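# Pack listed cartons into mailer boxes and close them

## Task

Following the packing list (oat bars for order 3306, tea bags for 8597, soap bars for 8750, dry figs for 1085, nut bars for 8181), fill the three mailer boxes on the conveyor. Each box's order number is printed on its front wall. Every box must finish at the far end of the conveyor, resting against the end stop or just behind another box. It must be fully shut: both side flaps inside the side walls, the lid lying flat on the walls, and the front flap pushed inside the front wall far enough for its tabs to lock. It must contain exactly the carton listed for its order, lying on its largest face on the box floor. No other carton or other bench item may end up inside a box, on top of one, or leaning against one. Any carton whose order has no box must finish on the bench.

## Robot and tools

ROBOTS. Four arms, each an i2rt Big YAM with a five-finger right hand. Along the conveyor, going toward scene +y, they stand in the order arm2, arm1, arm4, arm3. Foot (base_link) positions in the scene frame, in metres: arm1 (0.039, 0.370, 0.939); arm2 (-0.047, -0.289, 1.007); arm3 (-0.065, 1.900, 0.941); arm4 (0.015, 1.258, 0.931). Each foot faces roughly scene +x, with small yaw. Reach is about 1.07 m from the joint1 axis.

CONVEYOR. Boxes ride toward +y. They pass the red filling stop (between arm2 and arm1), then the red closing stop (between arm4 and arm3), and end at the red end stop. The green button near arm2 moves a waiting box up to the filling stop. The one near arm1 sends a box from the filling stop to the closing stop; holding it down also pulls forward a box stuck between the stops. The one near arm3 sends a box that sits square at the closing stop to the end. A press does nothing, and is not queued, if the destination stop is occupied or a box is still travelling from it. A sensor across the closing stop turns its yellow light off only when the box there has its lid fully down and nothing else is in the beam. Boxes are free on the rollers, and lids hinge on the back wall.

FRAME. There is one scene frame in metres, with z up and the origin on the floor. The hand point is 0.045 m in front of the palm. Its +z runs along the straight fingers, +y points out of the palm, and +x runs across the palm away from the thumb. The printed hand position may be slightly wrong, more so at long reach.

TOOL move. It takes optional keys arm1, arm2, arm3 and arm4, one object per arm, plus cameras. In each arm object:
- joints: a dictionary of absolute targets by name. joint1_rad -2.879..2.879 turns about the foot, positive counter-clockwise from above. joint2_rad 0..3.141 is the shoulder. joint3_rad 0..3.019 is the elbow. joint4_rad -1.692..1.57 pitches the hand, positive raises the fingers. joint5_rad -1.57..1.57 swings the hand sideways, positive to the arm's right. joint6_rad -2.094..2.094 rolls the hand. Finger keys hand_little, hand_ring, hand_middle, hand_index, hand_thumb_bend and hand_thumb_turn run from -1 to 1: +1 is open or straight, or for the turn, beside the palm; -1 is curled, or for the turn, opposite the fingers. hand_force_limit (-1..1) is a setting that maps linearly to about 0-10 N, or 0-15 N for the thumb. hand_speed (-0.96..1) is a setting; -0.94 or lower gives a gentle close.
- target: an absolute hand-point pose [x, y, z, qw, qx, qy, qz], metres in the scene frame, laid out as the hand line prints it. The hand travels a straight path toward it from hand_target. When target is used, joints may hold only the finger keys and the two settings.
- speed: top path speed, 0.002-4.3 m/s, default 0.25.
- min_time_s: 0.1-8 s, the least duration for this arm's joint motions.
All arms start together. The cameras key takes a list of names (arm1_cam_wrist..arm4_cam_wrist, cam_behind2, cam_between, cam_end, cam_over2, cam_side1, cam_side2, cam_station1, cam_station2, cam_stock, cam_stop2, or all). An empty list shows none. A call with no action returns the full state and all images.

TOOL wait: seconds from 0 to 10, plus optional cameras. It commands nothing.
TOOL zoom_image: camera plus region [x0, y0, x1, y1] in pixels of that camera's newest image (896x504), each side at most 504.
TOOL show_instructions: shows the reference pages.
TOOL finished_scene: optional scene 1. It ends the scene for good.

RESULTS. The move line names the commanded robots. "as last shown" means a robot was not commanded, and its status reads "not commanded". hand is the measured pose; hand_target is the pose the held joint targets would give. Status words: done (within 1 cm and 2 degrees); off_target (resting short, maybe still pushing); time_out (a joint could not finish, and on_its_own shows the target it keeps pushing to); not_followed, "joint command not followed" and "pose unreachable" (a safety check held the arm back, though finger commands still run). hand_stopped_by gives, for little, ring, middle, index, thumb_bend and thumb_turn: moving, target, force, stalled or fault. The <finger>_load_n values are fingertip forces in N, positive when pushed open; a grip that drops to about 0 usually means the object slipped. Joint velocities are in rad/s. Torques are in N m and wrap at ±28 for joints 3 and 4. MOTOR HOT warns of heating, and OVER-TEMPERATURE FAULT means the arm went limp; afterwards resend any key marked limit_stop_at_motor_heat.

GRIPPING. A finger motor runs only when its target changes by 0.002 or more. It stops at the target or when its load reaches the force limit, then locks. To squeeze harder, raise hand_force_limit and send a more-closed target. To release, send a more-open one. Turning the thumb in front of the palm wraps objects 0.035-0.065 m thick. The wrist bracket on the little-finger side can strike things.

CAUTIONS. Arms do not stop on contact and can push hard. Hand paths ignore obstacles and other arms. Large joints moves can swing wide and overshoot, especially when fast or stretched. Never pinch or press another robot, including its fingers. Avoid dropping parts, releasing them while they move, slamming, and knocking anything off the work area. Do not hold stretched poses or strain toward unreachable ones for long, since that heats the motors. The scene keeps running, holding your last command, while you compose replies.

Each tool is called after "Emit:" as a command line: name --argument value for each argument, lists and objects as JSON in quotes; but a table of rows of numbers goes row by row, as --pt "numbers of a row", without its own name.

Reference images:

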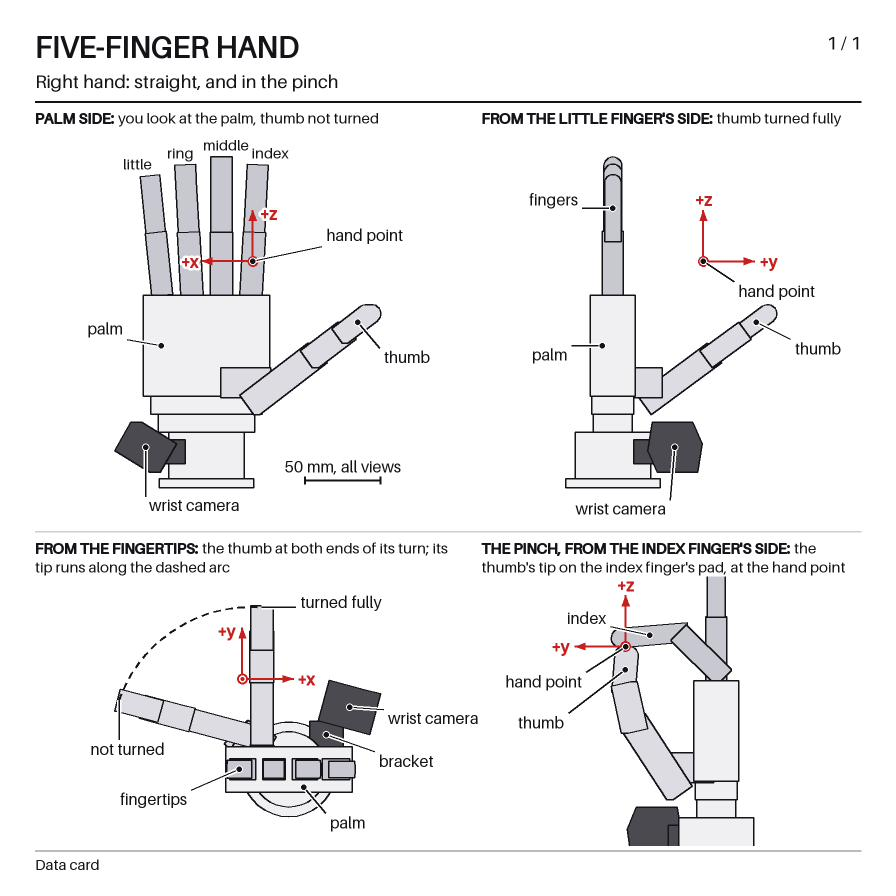

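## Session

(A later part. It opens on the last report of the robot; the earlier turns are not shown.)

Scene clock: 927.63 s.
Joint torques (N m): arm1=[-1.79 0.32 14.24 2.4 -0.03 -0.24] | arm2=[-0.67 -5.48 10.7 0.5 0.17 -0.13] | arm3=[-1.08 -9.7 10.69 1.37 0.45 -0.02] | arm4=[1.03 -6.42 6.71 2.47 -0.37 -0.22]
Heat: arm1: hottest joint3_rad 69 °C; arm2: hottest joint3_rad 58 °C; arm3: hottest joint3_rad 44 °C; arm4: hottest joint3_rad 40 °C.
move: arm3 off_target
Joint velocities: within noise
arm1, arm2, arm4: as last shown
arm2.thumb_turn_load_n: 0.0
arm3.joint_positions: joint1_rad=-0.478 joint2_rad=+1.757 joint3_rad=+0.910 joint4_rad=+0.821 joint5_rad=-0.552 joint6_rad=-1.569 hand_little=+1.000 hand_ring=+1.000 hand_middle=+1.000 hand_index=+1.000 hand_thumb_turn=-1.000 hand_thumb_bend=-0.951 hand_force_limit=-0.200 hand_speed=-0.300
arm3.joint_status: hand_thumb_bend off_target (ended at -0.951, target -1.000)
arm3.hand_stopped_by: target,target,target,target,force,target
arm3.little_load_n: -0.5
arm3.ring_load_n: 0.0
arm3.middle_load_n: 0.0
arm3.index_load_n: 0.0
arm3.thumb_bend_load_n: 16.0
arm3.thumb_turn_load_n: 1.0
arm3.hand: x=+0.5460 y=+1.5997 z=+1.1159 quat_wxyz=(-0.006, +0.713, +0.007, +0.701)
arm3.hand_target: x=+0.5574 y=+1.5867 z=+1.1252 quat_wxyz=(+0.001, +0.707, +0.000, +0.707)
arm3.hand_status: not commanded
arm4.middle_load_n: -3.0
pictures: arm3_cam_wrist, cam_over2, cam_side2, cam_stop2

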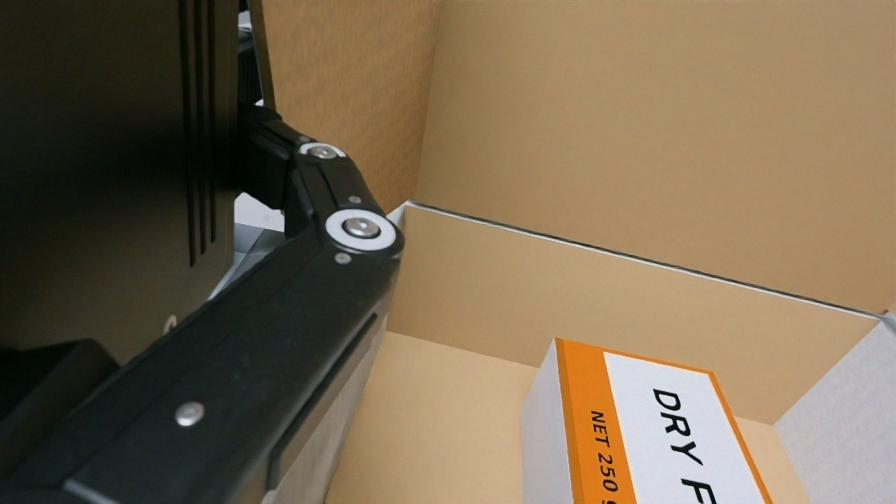

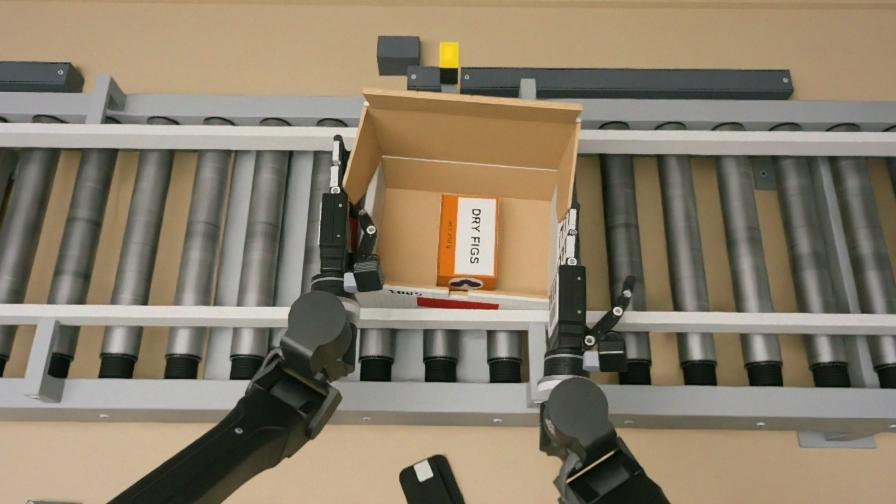

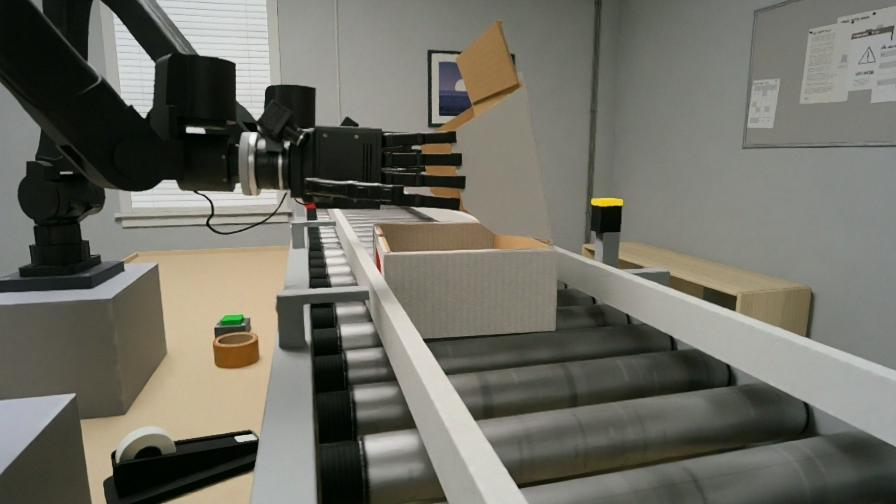

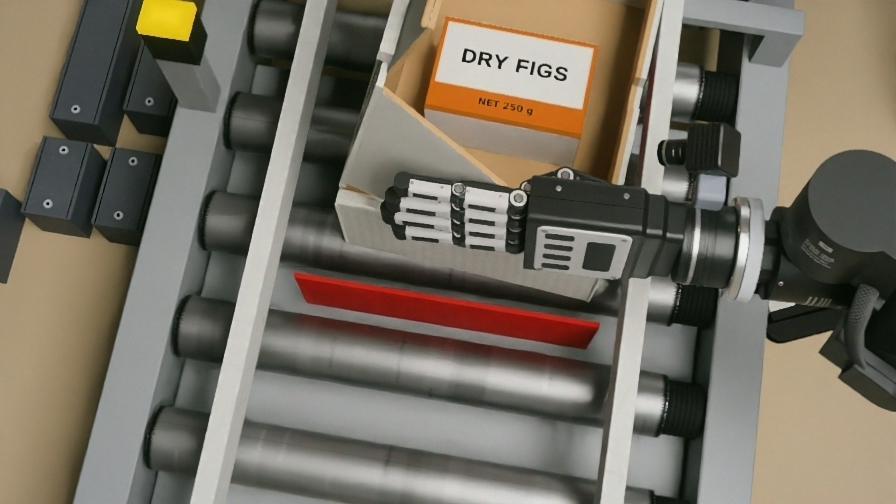

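Emit:
move --arm3 '{"joints":{"hand_thumb_bend":1}}'

Emit:
move --arm3 '{"target":[0.586,1.586,1.135,0,0.7071,0,0.7071],"speed":0.1}'

Emit:
move --arm3 '{"joints":{"hand_thumb_bend":-1}}' --cameras '["cam_over2","cam_side2","arm3_cam_wrist","cam_stop2"]'

Scene clock: 937.43 s.
Joint torques (N m): arm1=[-1.73 0.32 14.24 2.39 -0.03 -0.24] | arm2=[-0.62 -5.36 10.71 0.5 0.16 -0.14] | arm3=[-1.03 -9.76 10.69 1.39 0.44 -0.02] | arm4=[1.08 -6.42 6.71 2.45 -0.37 -0.22]
Heat: arm1: hottest joint3_rad 69 °C; arm2: hottest joint3_rad 58 °C; arm3: hottest joint3_rad 46 °C; arm4: hottest joint3_rad 40 °C.
move: arm3 done
Joint velocities: within noise
arm1, arm2, arm4: as last shown
arm1.index_load_n: -0.5
arm1.thumb_bend_load_n: 0.5
arm3.joint_positions: joint1_rad=-0.478 joint2_rad=+1.757 joint3_rad=+0.910 joint4_rad=+0.821 joint5_rad=-0.552 joint6_rad=-1.569 hand_little=+1.000 hand_ring=+1.000 hand_middle=+1.000 hand_index=+1.000 hand_thumb_turn=-1.000 hand_thumb_bend=+1.000 hand_force_limit=-0.200 hand_speed=-0.300
arm3.joint_status: all done
arm3.hand_stopped_by: target,target,target,target,target,target
arm3.little_load_n: 0.0
arm3.ring_load_n: 0.0
arm3.middle_load_n: 0.0
arm3.index_load_n: 0.0
arm3.thumb_bend_load_n: 0.0
arm3.thumb_turn_load_n: 0.5
arm3.hand: x=+0.5460 y=+1.5997 z=+1.1159 quat_wxyz=(-0.006, +0.713, +0.007, +0.701)
arm3.hand_target: x=+0.5574 y=+1.5867 z=+1.1252 quat_wxyz=(+0.001, +0.707, +0.001, +0.707)
arm3.hand_status: not commanded
arm4.middle_load_n: -2.5
arm4.thumb_bend_load_n: 0.5
pictures: none

Scene clock: 938.50 s.
Joint torques (N m): arm1=[-1.79 0.32 14.23 2.39 -0.03 -0.24] | arm2=[-0.62 -5.48 10.71 0.5 0.17 -0.13] | arm3=[-1.26 -10.99 11.28 1.11 0.44 -0.01] | arm4=[1.08 -6.48 6.71 2.45 -0.37 -0.23]
Heat: arm1: hottest joint3_rad 69 °C; arm2: hottest joint3_rad 58 °C; arm3: hottest joint3_rad 46 °C; arm4: hottest joint3_rad 40 °C.
move: arm3 off_target
Joint velocities: within noise
arm1, arm2: as last shown
arm1.index_load_n: 0.0
arm1.thumb_bend_load_n: 0.0
arm3.joint_positions: joint1_rad=-0.449 joint2_rad=+1.794 joint3_rad=+0.982 joint4_rad=+0.777 joint5_rad=-0.526 joint6_rad=-1.569 hand_little=+1.000 hand_ring=+1.000 hand_middle=+1.000 hand_index=+1.000 hand_thumb_turn=-1.000 hand_thumb_bend=+1.000 hand_force_limit=-0.200 hand_speed=-0.300
arm3.joint_status: not commanded
arm3.hand_stopped_by: target,target,target,target,target,target
arm3.little_load_n: 0.0
arm3.ring_load_n: 0.0
arm3.middle_load_n: 0.0
arm3.index_load_n: 0.0
arm3.thumb_bend_load_n: 0.0
arm3.thumb_turn_load_n: 0.0
arm3.hand: x=+0.5730 y=+1.6016 z=+1.1173 quat_wxyz=(-0.009, +0.716, +0.006, +0.698)
arm3.hand_target: x=+0.5848 y=+1.5873 z=+1.1348 quat_wxyz=(+0.000, +0.707, +0.001, +0.707)
arm3.hand_status: off_target (0.027 m and 1.9 deg from the pose sent, 0.046 m and 1.4 deg at the start)
arm4.joint_positions: joint1_rad=+0.466 joint2_rad=+1.324 joint3_rad=+0.416 joint4_rad=+0.885 joint5_rad=+0.601 joint6_rad=-1.560 hand_little=+1.000 hand_ring=+1.000 hand_middle=+1.000 hand_index=+1.000 hand_thumb_turn=-1.000 hand_thumb_bend=+0.400 hand_force_limit=-0.200 hand_speed=-0.300
arm4.joint_status: not commanded
arm4.hand_stopped_by: target,target,target,target,target,target
arm4.little_load_n: 0.0
arm4.ring_load_n: 0.0
arm4.middle_load_n: -3.5
arm4.index_load_n: 0.0
arm4.thumb_bend_load_n: 0.0
arm4.thumb_turn_load_n: 0.0
arm4.hand: x=+0.4641 y=+1.3528 z=+1.1079 quat_wxyz=(+0.016, +0.713, -0.012, +0.701)
arm4.hand_target: x=+0.4641 y=+1.3692 z=+1.1121 quat_wxyz=(+0.001, +0.707, +0.001, +0.707)
arm4.hand_status: not commanded
pictures: none

Scene clock: 940.87 s.
Joint torques (N m): arm1=[-1.73 0.32 14.23 2.39 -0.03 -0.24] | arm2=[-0.67 -5.42 10.71 0.49 0.16 -0.14] | arm3=[-1.32 -11.05 11.38 1.17 0.42 0] | arm4=[1.03 -6.48 6.72 2.45 -0.37 -0.22]
Heat: arm1: hottest joint3_rad 69 °C; arm2: hottest joint3_rad 58 °C; arm3: hottest joint3_rad 46 °C; arm4: hottest joint3_rad 40 °C.
move: arm3 off_target
Joint velocities: within noise
arm1, arm2, arm4: as last shown
arm2.little_load_n: 0.5
arm3.joint_positions: joint1_rad=-0.449 joint2_rad=+1.794 joint3_rad=+0.982 joint4_rad=+0.777 joint5_rad=-0.526 joint6_rad=-1.569 hand_little=+1.000 hand_ring=+1.000 hand_middle=+1.000 hand_index=+1.000 hand_thumb_turn=-1.000 hand_thumb_bend=-0.949 hand_force_limit=-0.200 hand_speed=-0.300
arm3.joint_status: hand_thumb_bend off_target (ended at -0.949, target -1.000)
arm3.hand_stopped_by: target,target,target,target,force,target
arm3.little_load_n: 0.0
arm3.ring_load_n: -0.5
arm3.middle_load_n: 0.0
arm3.index_load_n: 0.0
arm3.thumb_bend_load_n: 15.0
arm3.thumb_turn_load_n: 1.0
arm3.hand: x=+0.5730 y=+1.6016 z=+1.1173 quat_wxyz=(-0.009, +0.716, +0.006, +0.698)
arm3.hand_target: x=+0.5848 y=+1.5873 z=+1.1348 quat_wxyz=(+0.000, +0.707, +0.001, +0.707)
arm3.hand_status: not commanded
arm4.thumb_turn_load_n: 0.5
pictures: arm3_cam_wrist, cam_over2, cam_side2, cam_stop2

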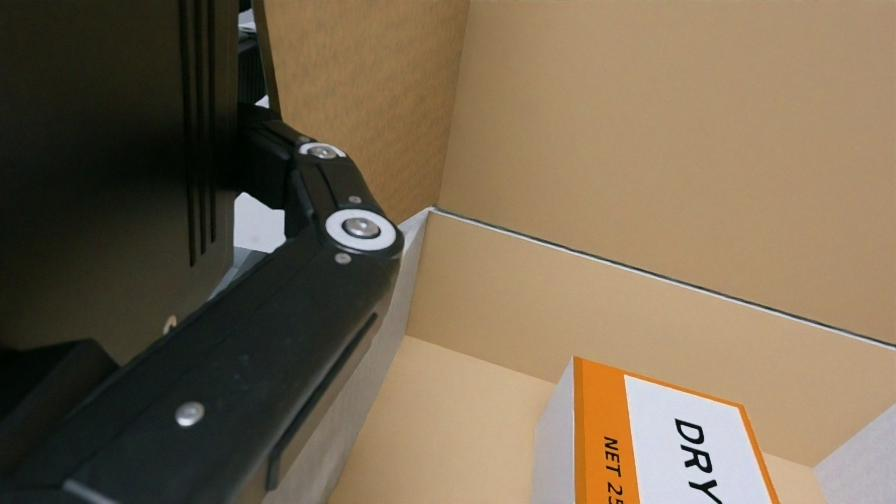

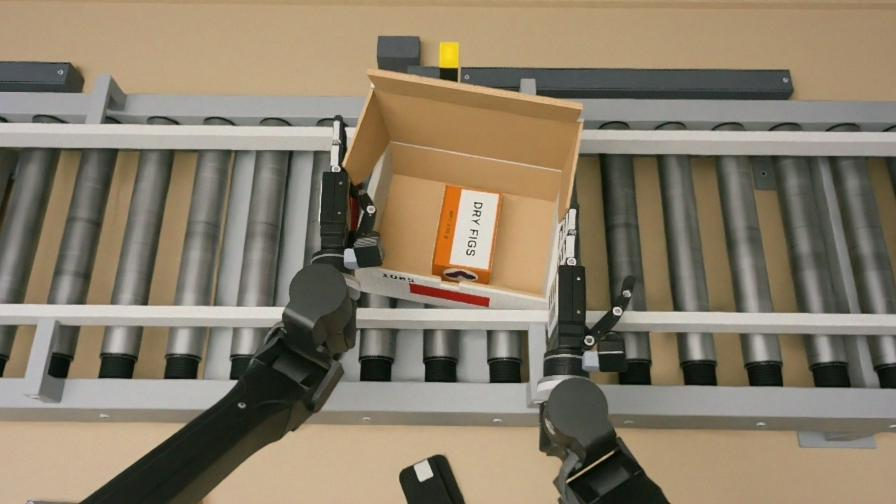

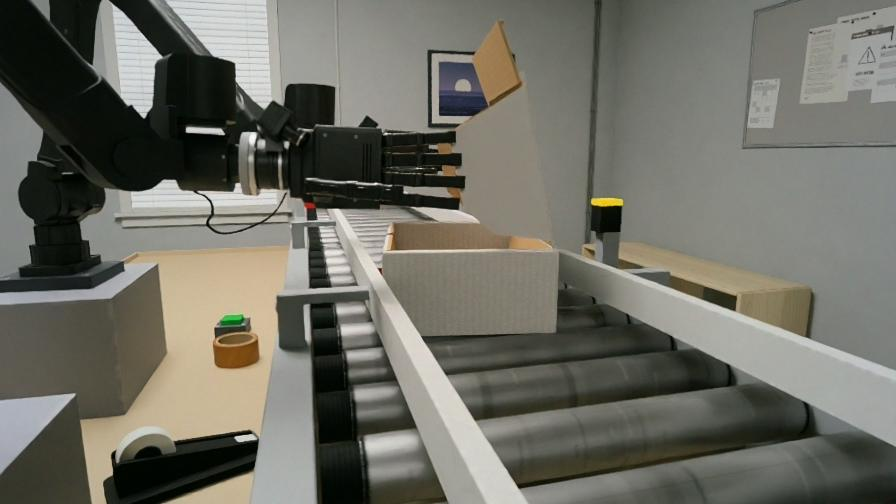

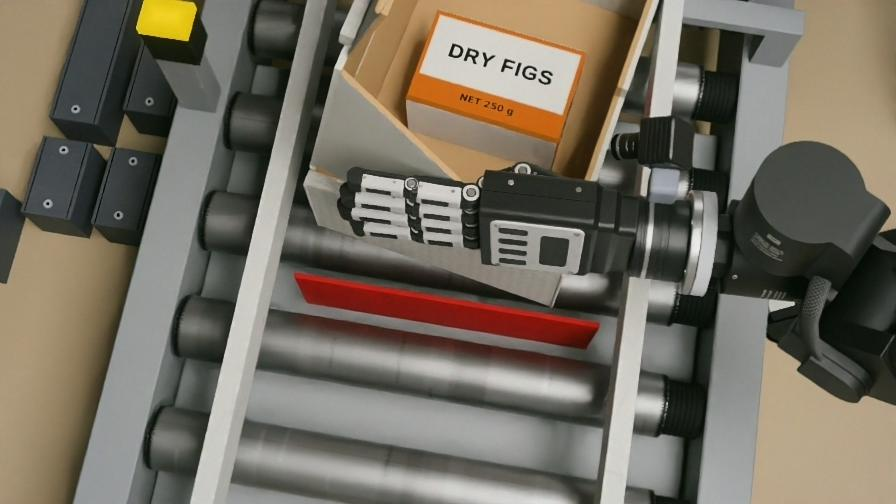

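Emit:
move --arm3 '{"target":[0.515,1.6,1.15,0,0.7071,0,0.7071],"speed":0.15}'

Emit:
move --arm3 '{"joints":{"hand_thumb_bend":1},"target":[0.515,1.685,1.15,0,0.7071,0,0.7071],"speed":0.15}' --cameras '["cam_over2","cam_side2","arm3_cam_wrist","cam_stop2"]'

Scene clock: 976.17 s.
Joint torques (N m): arm1=[-1.73 0.32 14.24 2.39 -0.04 -0.23] | arm2=[-0.67 -5.42 10.69 0.49 0.17 -0.13] | arm3=[-2.32 -11.52 6.63 1.78 -0.08 0.01] | arm4=[0.97 -6.48 6.87 2.48 -0.37 -0.23]
Heat: arm1: hottest joint3_rad 70 °C; arm2: hottest joint3_rad 58 °C; arm3: hottest joint3_rad 50 °C; arm4: hottest joint3_rad 39 °C.
move: arm3 off_target
Joint velocities: within noise
arm1, arm2, arm4: as last shown
arm2.little_load_n: 0.0
arm3.joint_positions: joint1_rad=-0.488 joint2_rad=+1.657 joint3_rad=+0.857 joint4_rad=+0.777 joint5_rad=-0.561 joint6_rad=-1.569 hand_little=+1.000 hand_ring=+1.000 hand_middle=+1.000 hand_index=+1.000 hand_thumb_turn=-1.000 hand_thumb_bend=-0.949 hand_force_limit=-0.200 hand_speed=-0.300
arm3.joint_status: not commanded
arm3.hand_stopped_by: target,target,target,target,force,target
arm3.little_load_n: 0.0
arm3.ring_load_n: 0.5
arm3.middle_load_n: 0.0
arm3.index_load_n: 0.0
arm3.thumb_bend_load_n: 15.0
arm3.thumb_turn_load_n: 1.0
arm3.hand: x=+0.5238 y=+1.6081 z=+1.1406 quat_wxyz=(-0.006, +0.712, +0.007, +0.702)
arm3.hand_target: x=+0.5155 y=+1.5992 z=+1.1496 quat_wxyz=(+0.000, +0.707, -0.001, +0.707)
arm3.hand_status: off_target (0.015 m and 1.3 deg from the pose sent, 0.067 m and 1.9 deg at the start)
arm4.joint_positions: joint1_rad=+0.468 joint2_rad=+1.324 joint3_rad=+0.413 joint4_rad=+0.885 joint5_rad=+0.601 joint6_rad=-1.560 hand_little=+1.000 hand_ring=+1.000 hand_middle=+1.000 hand_index=+1.000 hand_thumb_turn=-1.000 hand_thumb_bend=+0.400 hand_force_limit=-0.200 hand_speed=-0.300
arm4.middle_load_n: -3.0
arm4.thumb_turn_load_n: 0.0
arm4.hand: x=+0.4630 y=+1.3529 z=+1.1065 quat_wxyz=(+0.016, +0.714, -0.011, +0.700)
arm4.hand_target: x=+0.4639 y=+1.3691 z=+1.1118 quat_wxyz=(+0.001, +0.708, +0.001, +0.707)
pictures: none

Scene clock: 978.60 s.
Joint torques (N m): arm1=[-1.73 0.38 14.24 2.39 -0.03 -0.24] | arm2=[-0.62 -5.42 10.71 0.49 0.16 -0.13] | arm3=[-0.38 -10.05 6.67 2.48 0.04 -0.04] | arm4=[0.85 -6.48 6.84 2.47 -0.36 -0.22]
Heat: arm1: hottest joint3_rad 70 °C; arm2: hottest joint3_rad 58 °C; arm3: hottest joint3_rad 50 °C; arm4: hottest joint3_rad 39 °C.
move: arm3 off_target
Joint velocities: within noise
arm1, arm2, arm4: as last shown
arm3.joint_positions: joint1_rad=-0.337 joint2_rad=+1.562 joint3_rad=+0.744 joint4_rad=+0.777 joint5_rad=-0.392 joint6_rad=-1.556 hand_little=+1.000 hand_ring=+1.000 hand_middle=+1.000 hand_index=+1.000 hand_thumb_turn=-1.000 hand_thumb_bend=+1.000 hand_force_limit=-0.200 hand_speed=-0.300
arm3.joint_status: all done
arm3.hand_stopped_by: target,target,target,target,target,target
arm3.little_load_n: 0.0
arm3.ring_load_n: 0.5
arm3.middle_load_n: 0.0
arm3.index_load_n: 0.0
arm3.thumb_bend_load_n: 0.0
arm3.thumb_turn_load_n: 0.0
arm3.hand: x=+0.5156 y=+1.6826 z=+1.1365 quat_wxyz=(-0.005, +0.718, -0.005, +0.696)
arm3.hand_target: x=+0.5145 y=+1.6854 z=+1.1492 quat_wxyz=(-0.003, +0.708, -0.003, +0.706)
arm3.hand_status: off_target (0.014 m and 2.0 deg from the pose sent, 0.078 m and 1.3 deg at the start)
arm4.joint_positions: joint1_rad=+0.469 joint2_rad=+1.324 joint3_rad=+0.413 joint4_rad=+0.885 joint5_rad=+0.601 joint6_rad=-1.560 hand_little=+1.000 hand_ring=+1.000 hand_middle=+1.000 hand_index=+1.000 hand_thumb_turn=-1.000 hand_thumb_bend=+0.400 hand_force_limit=-0.200 hand_speed=-0.300
arm4.thumb_turn_load_n: 0.5
arm4.hand: x=+0.4629 y=+1.3536 z=+1.1065 quat_wxyz=(+0.016, +0.714, -0.010, +0.700)
arm4.hand_target: x=+0.4638 y=+1.3692 z=+1.1119 quat_wxyz=(+0.001, +0.707, +0.001, +0.707)
pictures: arm3_cam_wrist, cam_over2, cam_side2, cam_stop2

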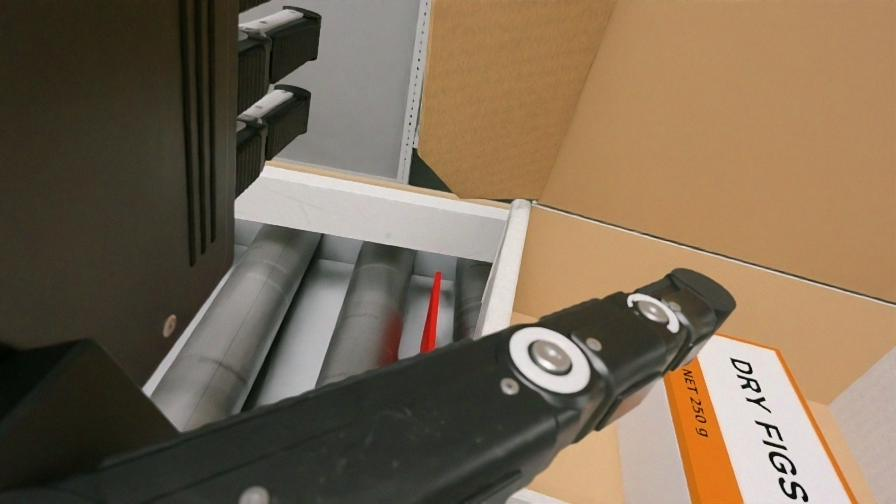

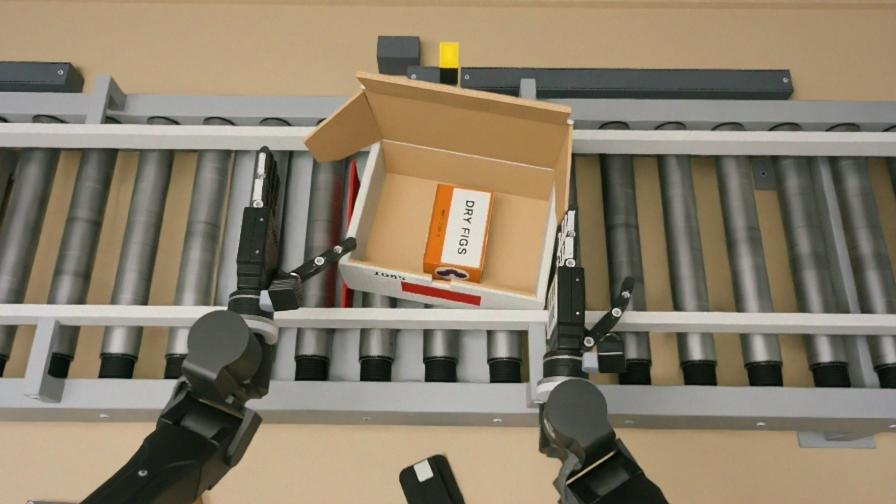

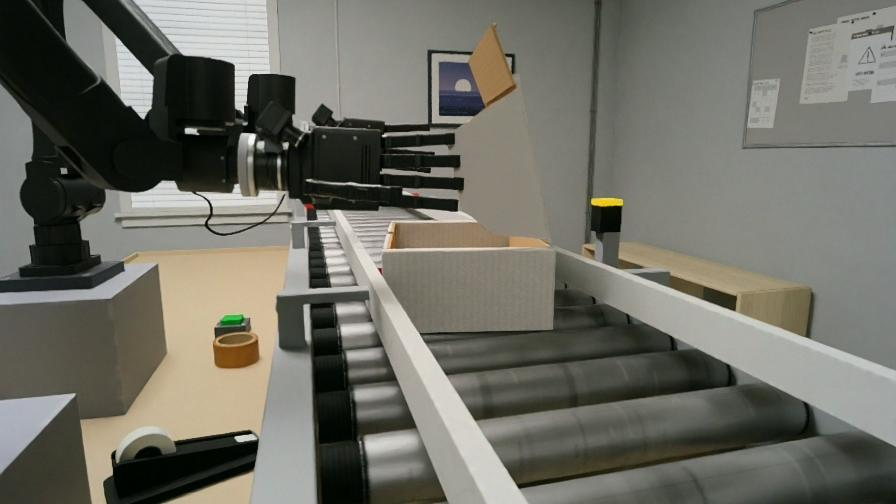

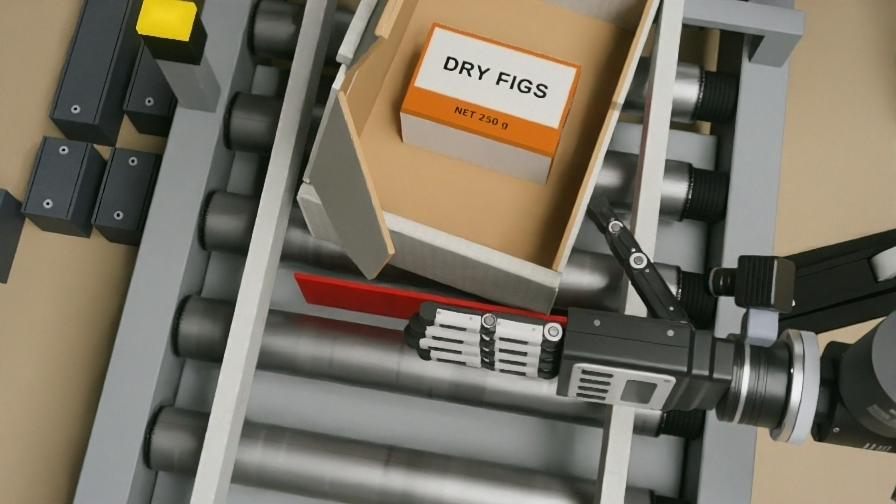

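Emit:
move --arm3 '{"target":[0.597,1.685,1.16,0,0.7071,0,0.7071],"speed":0.15}'

Emit:
move --arm3 '{"target":[0.61,1.612,1.165,0,0.7071,0,0.7071],"speed":0.12}' --cameras '["cam_over2","cam_behind2","arm3_cam_wrist","cam_stop2"]'

Scene clock: 984.60 s.
Joint torques (N m): arm1=[-1.73 0.32 14.26 2.39 -0.03 -0.24] | arm2=[-0.67 -5.48 10.7 0.5 0.16 -0.13] | arm3=[-0.32 -9.99 11.1 1.17 0.06 -0.13] | arm4=[0.91 -6.48 6.86 2.47 -0.37 -0.23]
Heat: arm1: hottest joint3_rad 70 °C; arm2: hottest joint3_rad 59 °C; arm3: hottest joint3_rad 48 °C; arm4: hottest joint3_rad 39 °C.
move: arm3 off_target
Joint velocities: within noise
arm1.joint_positions: joint1_rad=+0.517 joint2_rad=+0.685 joint3_rad=+1.265 joint4_rad=-1.378 joint5_rad=+0.002 joint6_rad=-0.982 hand_little=+1.000 hand_ring=+1.000 hand_middle=+1.000 hand_index=+1.000 hand_thumb_turn=+1.000 hand_thumb_bend=+1.000 hand_force_limit=+0.000 hand_speed=-0.800
arm1.joint_status: not commanded
arm1.hand_stopped_by: target,target,target,target,target,target
arm1.little_load_n: 0.0
arm1.ring_load_n: -0.5
arm1.middle_load_n: -0.5
arm1.index_load_n: 0.0
arm1.thumb_bend_load_n: 0.0
arm1.thumb_turn_load_n: 0.0
arm1.hand: x=+0.2437 y=+0.4825 z=+1.3404 quat_wxyz=(-0.214, +0.924, +0.021, +0.316)
arm1.hand_target: x=+0.2510 y=+0.4826 z=+1.3694 quat_wxyz=(-0.229, +0.909, +0.022, +0.349)
arm1.hand_status: not commanded
arm2.joint_positions: joint1_rad=+0.803 joint2_rad=+1.195 joint3_rad=+1.279 joint4_rad=-1.267 joint5_rad=+0.350 joint6_rad=-0.612 hand_little=+1.000 hand_ring=+1.000 hand_middle=+1.000 hand_index=+1.000 hand_thumb_turn=+1.000 hand_thumb_bend=+1.000 hand_force_limit=+0.000 hand_speed=-0.800
arm2.joint_status: not commanded
arm2.hand_stopped_by: target,target,target,target,target,target
arm2.little_load_n: 0.0
arm2.ring_load_n: 0.0
arm2.middle_load_n: 0.0
arm2.index_load_n: -0.5
arm2.thumb_bend_load_n: 0.0
arm2.thumb_turn_load_n: 0.0
arm2.hand: x=+0.2742 y=-0.1069 z=+1.2866 quat_wxyz=(-0.028, +0.956, -0.146, +0.252)
arm2.hand_target: x=+0.2802 y=-0.0991 z=+1.3007 quat_wxyz=(-0.035, +0.956, -0.137, +0.256)
arm2.hand_status: not commanded
arm3.joint_positions: joint1_rad=-0.276 joint2_rad=+1.682 joint3_rad=+0.919 joint4_rad=+0.738 joint5_rad=-0.328 joint6_rad=-1.556 hand_little=+1.000 hand_ring=+1.000 hand_middle=+1.000 hand_index=+1.000 hand_thumb_turn=-1.000 hand_thumb_bend=+1.000 hand_force_limit=-0.200 hand_speed=-0.300
arm3.joint_status: not commanded
arm3.hand_stopped_by: target,target,target,target,target,target
arm3.little_load_n: 0.0
arm3.ring_load_n: 0.0
arm3.middle_load_n: 0.0
arm3.index_load_n: 0.0
arm3.thumb_bend_load_n: 0.0
arm3.thumb_turn_load_n: 0.0
arm3.hand: x=+0.5817 y=+1.6866 z=+1.1458 quat_wxyz=(-0.001, +0.713, -0.003, +0.701)
arm3.hand_target: x=+0.5961 y=+1.6848 z=+1.1599 quat_wxyz=(+0.001, +0.707, +0.000, +0.707)
arm3.hand_status: off_target (0.021 m and 1.0 deg from the pose sent, 0.085 m and 2.0 deg at the start)
arm4: as last shown
pictures: none

Scene clock: 985.90 s.
Joint torques (N m): arm1=[-1.79 0.32 14.24 2.39 -0.03 -0.24] | arm2=[-0.67 -5.42 10.71 0.49 0.16 -0.13] | arm3=[-3.14 -10.34 11.85 1.03 0.11 -0.1] | arm4=[0.91 -6.48 6.87 2.19 -0.37 -0.23]
Heat: arm1: hottest joint3_rad 70 °C; arm2: hottest joint3_rad 59 °C; arm3: hottest joint3_rad 48 °C; arm4: hottest joint3_rad 39 °C.
move: arm3 off_target
Joint velocities: within noise
arm1, arm2, arm4: as last shown
arm1.ring_load_n: 0.0
arm1.middle_load_n: 0.0
arm2.index_load_n: 0.0
arm3.joint_positions: joint1_rad=-0.363 joint2_rad=+1.749 joint3_rad=+1.034 joint4_rad=+0.694 joint5_rad=-0.454 joint6_rad=-1.556 hand_little=+1.000 hand_ring=+1.000 hand_middle=+1.000 hand_index=+1.000 hand_thumb_turn=-1.000 hand_thumb_bend=+1.000 hand_force_limit=-0.200 hand_speed=-0.300
arm3.joint_status: not commanded
arm3.hand_stopped_by: target,target,target,target,target,target
arm3.little_load_n: 0.0
arm3.ring_load_n: 0.0
arm3.middle_load_n: 0.0
arm3.index_load_n: 0.0
arm3.thumb_bend_load_n: 0.0
arm3.thumb_turn_load_n: 0.0
arm3.hand: x=+0.6022 y=+1.6401 z=+1.1528 quat_wxyz=(-0.015, +0.712, +0.010, +0.702)
arm3.hand_target: x=+0.6087 y=+1.6135 z=+1.1642 quat_wxyz=(-0.002, +0.707, +0.000, +0.707)
arm3.hand_status: off_target (0.032 m and 2.2 deg from the pose sent, 0.082 m and 1.0 deg at the start)
arm4.joint_positions: joint1_rad=+0.469 joint2_rad=+1.324 joint3_rad=+0.413 joint4_rad=+0.891 joint5_rad=+0.601 joint6_rad=-1.560 hand_little=+1.000 hand_ring=+1.000 hand_middle=+1.000 hand_index=+1.000 hand_thumb_turn=-1.000 hand_thumb_bend=+0.400 hand_force_limit=-0.200 hand_speed=-0.300
arm4.thumb_turn_load_n: 0.0
arm4.hand: x=+0.4631 y=+1.3537 z=+1.1078 quat_wxyz=(+0.014, +0.712, -0.011, +0.702)
arm4.hand_target: x=+0.4639 y=+1.3692 z=+1.1119 quat_wxyz=(+0.001, +0.707, +0.001, +0.707)
pictures: arm3_cam_wrist, cam_behind2, cam_over2, cam_stop2

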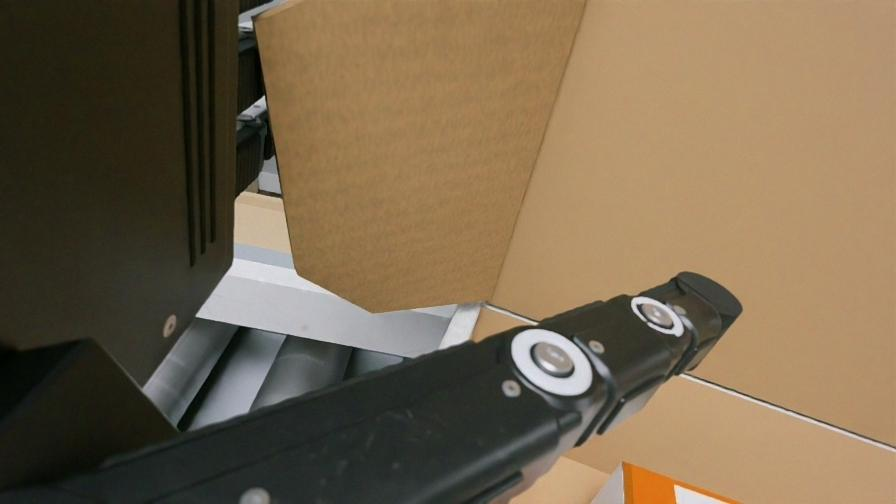

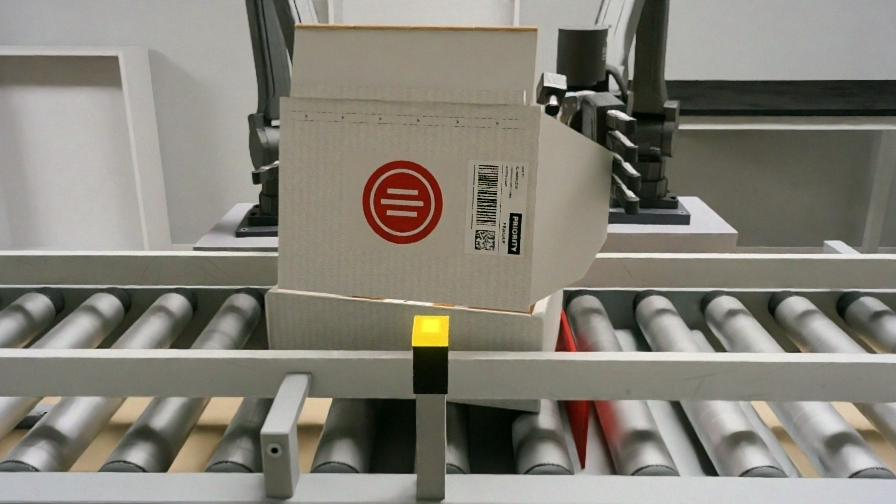

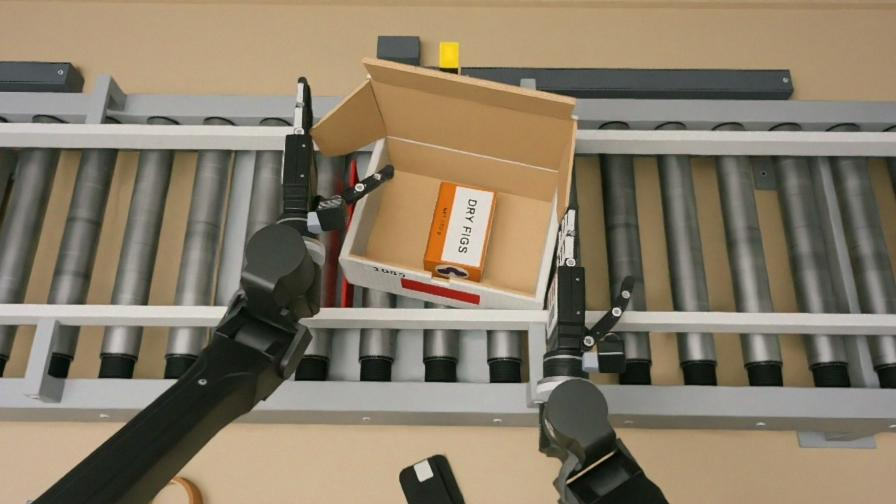

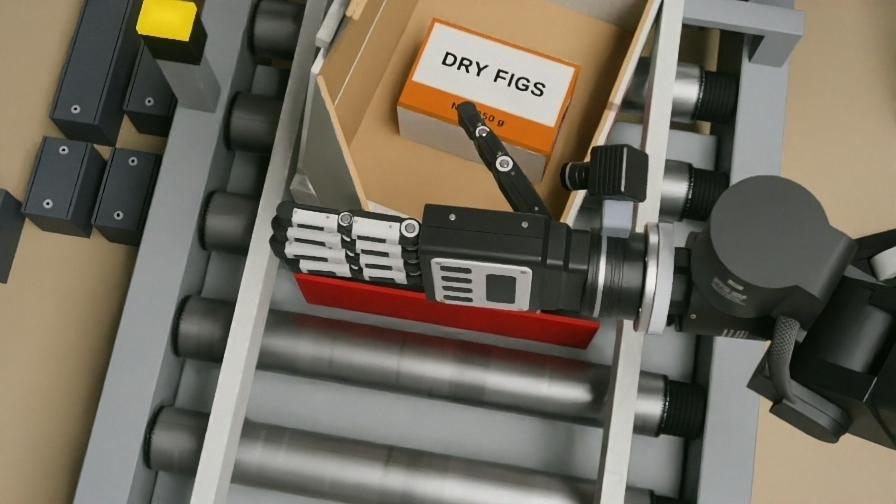

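Emit:
move --arm3 '{"target":[0.61,1.59,1.165,0,0.7071,0,0.7071],"speed":0.1}' --cameras '["cam_over2","cam_stop2","cam_side2"]'

Scene clock: 1007.80 s.
Joint torques (N m): arm1=[-1.79 0.38 14.24 2.39 -0.03 -0.24] | arm2=[-0.62 -5.42 10.71 0.5 0.16 -0.13] | arm3=[-2.67 -10.81 11.45 0.98 0.15 -0.11] | arm4=[-0.26 -6.42 6.97 2.13 -0.15 -0.22]
Heat: arm1: hottest joint3_rad 70 °C; arm2: hottest joint3_rad 59 °C; arm3: hottest joint3_rad 47 °C; arm4: hottest joint3_rad 38 °C.
move: arm3 off_target
Joint velocities: within noise
arm1, arm2, arm4: as last shown
arm3.joint_positions: joint1_rad=-0.405 joint2_rad=+1.772 joint3_rad=+1.075 joint4_rad=+0.688 joint5_rad=-0.489 joint6_rad=-1.556 hand_little=+1.000 hand_ring=+1.000 hand_middle=+1.000 hand_index=+1.000 hand_thumb_turn=-1.000 hand_thumb_bend=+1.000 hand_force_limit=-0.200 hand_speed=-0.300
arm3.joint_status: not commanded
arm3.hand_stopped_by: target,target,target,target,target,target
arm3.little_load_n: 0.0
arm3.ring_load_n: 0.0
arm3.middle_load_n: 0.0
arm3.index_load_n: 0.0
arm3.thumb_bend_load_n: 0.0
arm3.thumb_turn_load_n: 0.5
arm3.hand: x=+0.6046 y=+1.6137 z=+1.1588 quat_wxyz=(-0.011, +0.708, +0.009, +0.706)
arm3.hand_target: x=+0.6098 y=+1.5910 z=+1.1647 quat_wxyz=(+0.000, +0.706, +0.000, +0.708)
arm3.hand_status: off_target (0.025 m and 1.7 deg from the pose sent, 0.052 m and 2.2 deg at the start)
arm4.joint_positions: joint1_rad=+0.486 joint2_rad=+1.326 joint3_rad=+0.413 joint4_rad=+0.893 joint5_rad=+0.583 joint6_rad=-1.560 hand_little=+1.000 hand_ring=+1.000 hand_middle=+1.000 hand_index=+1.000 hand_thumb_turn=-1.000 hand_thumb_bend=+0.400 hand_force_limit=-0.200 hand_speed=-0.300
arm4.middle_load_n: 0.0
arm4.hand: x=+0.4627 y=+1.3649 z=+1.1073 quat_wxyz=(+0.002, +0.712, +0.001, +0.702)
arm4.hand_target: x=+0.4645 y=+1.3720 z=+1.1115 quat_wxyz=(-0.003, +0.708, +0.006, +0.706)
pictures: cam_over2, cam_side2, cam_stop2

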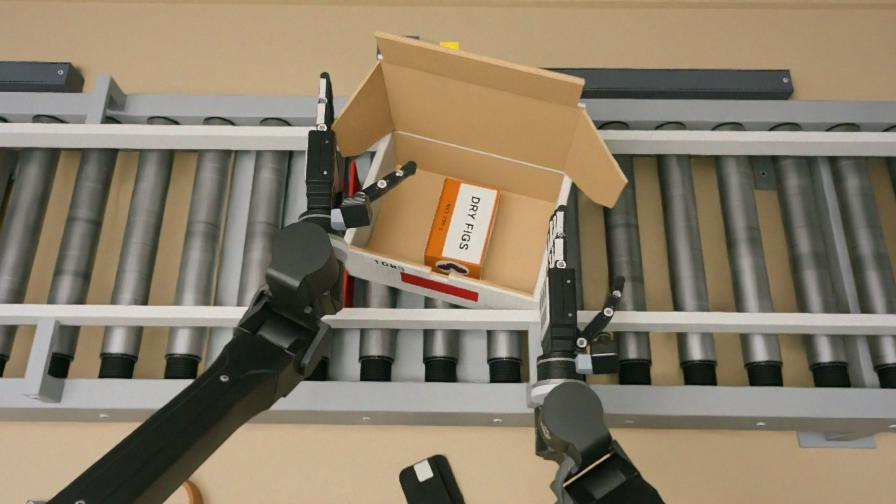

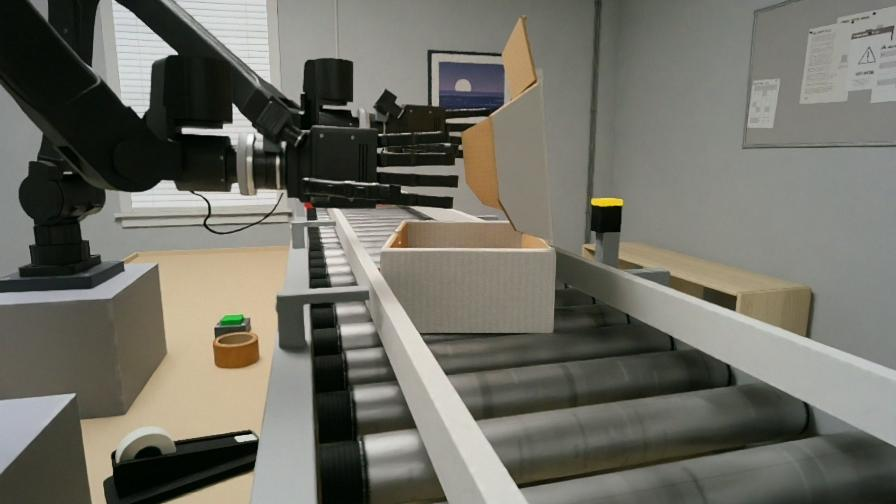

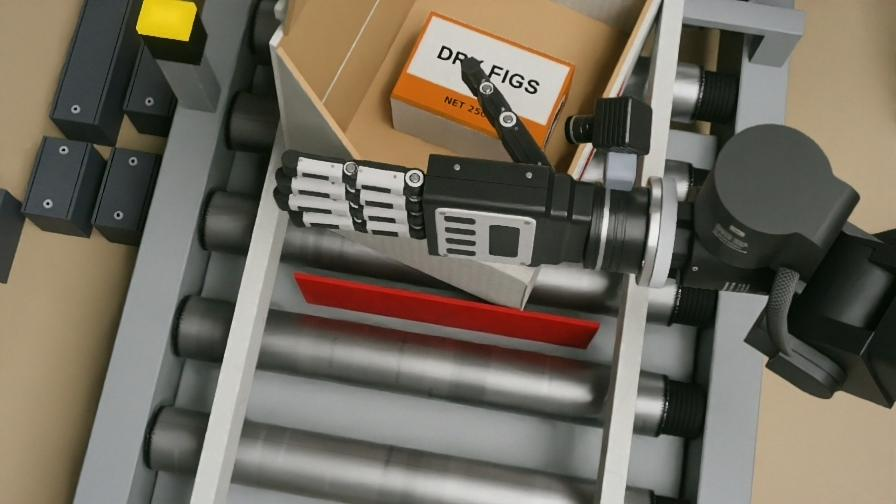

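Emit:
move --arm4 '{"target":[0.46,1.26,1.16,0,0.7071,0,0.7071],"speed":0.2}'

Emit:
move --arm4 '{"target":[0.575,1.25,1.16,0,0.7071,0,0.7071],"speed":0.2}'

Emit:
move --arm4 '{"target":[0.56,1.33,1.16,0,0.7071,0,0.7071],"speed":0.1}' --cameras '["cam_over2","cam_stop2","cam_side2"]'

Scene clock: 1055.63 s.
Joint torques (N m): arm1=[-1.73 0.32 14.24 2.39 -0.03 -0.24] | arm2=[-0.62 -5.36 10.69 0.5 0.17 -0.13] | arm3=[-2.67 -10.81 11.45 0.98 0.15 -0.11] | arm4=[-1.67 -5.13 8.62 1.14 -0.19 -0.11]
Heat: arm1: hottest joint3_rad 71 °C; arm2: hottest joint3_rad 59 °C; arm3: hottest joint3_rad 49 °C; arm4: hottest joint3_rad 38 °C.
move: arm4 done
Joint velocities: within noise
arm1, arm2, arm3: as last shown
arm3.thumb_bend_load_n: 0.5
arm3.thumb_turn_load_n: 0.0
arm4.joint_positions: joint1_rad=+0.165 joint2_rad=+1.016 joint3_rad=+0.360 joint4_rad=+0.646 joint5_rad=+0.259 joint6_rad=-1.560 hand_little=+1.000 hand_ring=+1.000 hand_middle=+1.000 hand_index=+1.000 hand_thumb_turn=-1.000 hand_thumb_bend=+0.400 hand_force_limit=-0.200 hand_speed=-0.300
arm4.joint_status: not commanded
arm4.hand_stopped_by: target,target,target,target,target,target
arm4.little_load_n: 0.0
arm4.ring_load_n: 0.0
arm4.middle_load_n: 0.0
arm4.index_load_n: 0.0
arm4.thumb_bend_load_n: 0.0
arm4.thumb_turn_load_n: 0.5
arm4.hand: x=+0.4572 y=+1.2653 z=+1.1521 quat_wxyz=(-0.002, +0.710, -0.001, +0.704)
arm4.hand_target: x=+0.4593 y=+1.2622 z=+1.1596 quat_wxyz=(-0.001, +0.707, -0.004, +0.707)
arm4.hand_status: done (0.010 m and 0.6 deg from the pose sent, 0.117 m and 0.9 deg at the start)
pictures: none

Scene clock: 1056.93 s.
Joint torques (N m): arm1=[-1.73 0.32 14.24 2.4 -0.03 -0.24] | arm2=[-0.62 -5.36 10.7 0.51 0.17 -0.13] | arm3=[-2.67 -10.75 11.45 0.96 0.15 -0.11] | arm4=[-1.85 -8.12 10.04 2.84 -0.19 -0.19]
Heat: arm1: hottest joint3_rad 71 °C; arm2: hottest joint3_rad 59 °C; arm3: hottest joint3_rad 49 °C; arm4: hottest joint3_rad 38 °C.
move: arm4 off_target
Joint velocities: within noise
arm1, arm2, arm3: as last shown
arm3.thumb_bend_load_n: 0.0
arm4.joint_positions: joint1_rad=+0.066 joint2_rad=+1.352 joint3_rad=+0.582 joint4_rad=+0.701 joint5_rad=+0.142 joint6_rad=-1.560 hand_little=+1.000 hand_ring=+1.000 hand_middle=+1.000 hand_index=+1.000 hand_thumb_turn=-1.000 hand_thumb_bend=+0.400 hand_force_limit=-0.200 hand_speed=-0.300
arm4.joint_status: not commanded
arm4.hand_stopped_by: target,target,target,target,target,target
arm4.little_load_n: 0.0
arm4.ring_load_n: 0.0
arm4.middle_load_n: 0.0
arm4.index_load_n: 0.0
arm4.thumb_bend_load_n: 0.0
arm4.thumb_turn_load_n: 0.0
arm4.hand: x=+0.5574 y=+1.2588 z=+1.1311 quat_wxyz=(-0.005, +0.730, +0.008, +0.683)
arm4.hand_target: x=+0.5728 y=+1.2544 z=+1.1588 quat_wxyz=(-0.004, +0.708, +0.002, +0.707)
arm4.hand_status: off_target (0.035 m and 4.0 deg from the pose sent, 0.119 m and 0.6 deg at the start)
pictures: none

Scene clock: 1058.37 s.
Joint torques (N m): arm1=[-1.79 0.32 14.24 2.39 -0.04 -0.24] | arm2=[-0.62 -5.42 10.71 0.49 0.17 -0.13] | arm3=[-2.67 -10.75 11.45 0.98 0.15 -0.11] | arm4=[0.21 -8.18 10.55 2.82 -0.06 -0.24]
Heat: arm1: hottest joint3_rad 71 °C; arm2: hottest joint3_rad 59 °C; arm3: hottest joint3_rad 49 °C; arm4: hottest joint3_rad 38 °C.
move: arm4 off_target
Joint velocities: within noise
arm1, arm2, arm3: as last shown
arm2.thumb_bend_load_n: -0.5
arm4.joint_positions: joint1_rad=+0.230 joint2_rad=+1.363 joint3_rad=+0.593 joint4_rad=+0.701 joint5_rad=+0.362 joint6_rad=-1.560 hand_little=+1.000 hand_ring=+1.000 hand_middle=+1.000 hand_index=+1.000 hand_thumb_turn=-1.000 hand_thumb_bend=+0.400 hand_force_limit=-0.200 hand_speed=-0.300
arm4.joint_status: not commanded
arm4.hand_stopped_by: target,target,target,target,target,target
arm4.little_load_n: 0.0
arm4.ring_load_n: 0.0
arm4.middle_load_n: -0.5
arm4.index_load_n: 0.0
arm4.thumb_bend_load_n: 0.0
arm4.thumb_turn_load_n: 0.0
arm4.hand: x=+0.5441 y=+1.3054 z=+1.1326 quat_wxyz=(+0.019, +0.729, -0.007, +0.684)
arm4.hand_target: x=+0.5587 y=+1.3204 z=+1.1602 quat_wxyz=(+0.007, +0.707, -0.005, +0.707)
arm4.hand_status: off_target (0.040 m and 4.3 deg from the pose sent, 0.077 m and 4.0 deg at the start)
pictures: cam_over2, cam_side2, cam_stop2

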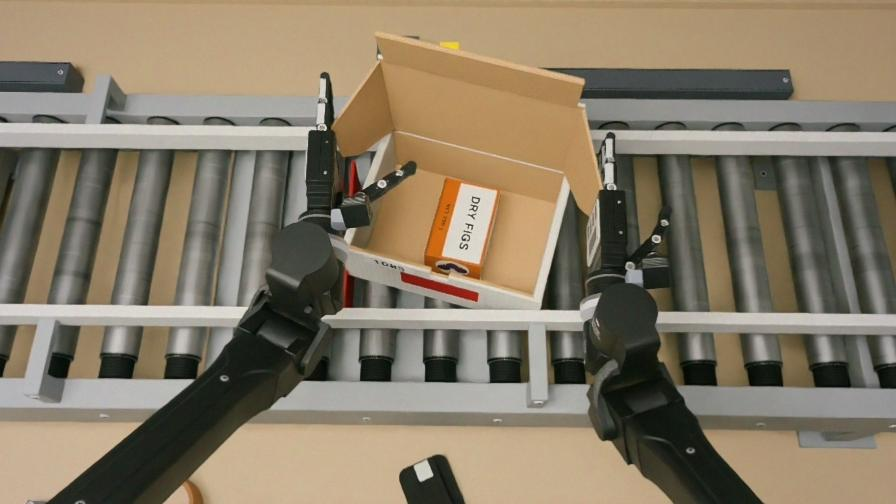

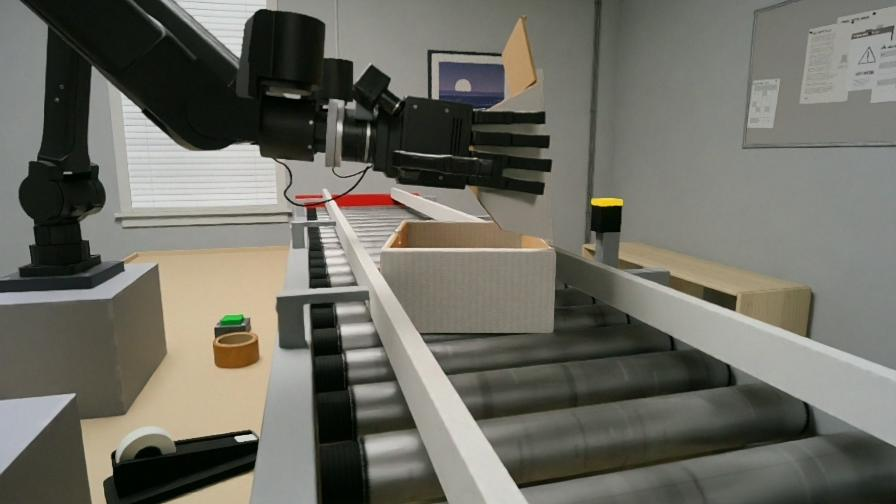

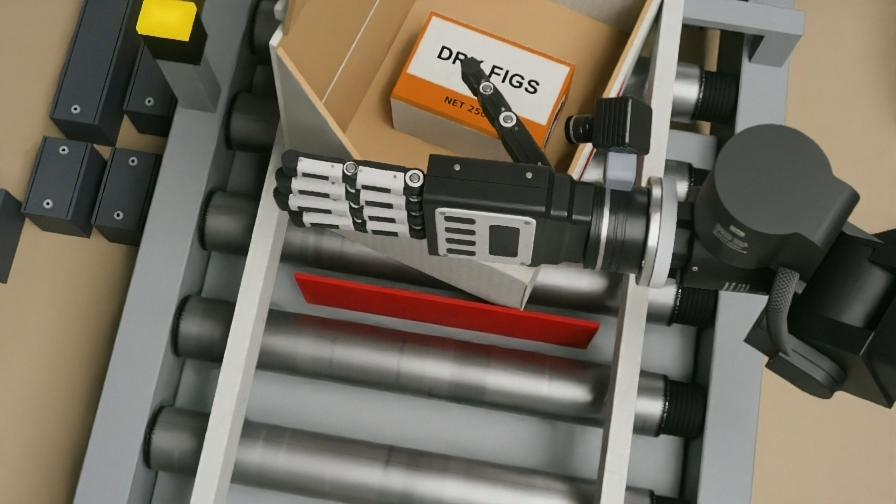

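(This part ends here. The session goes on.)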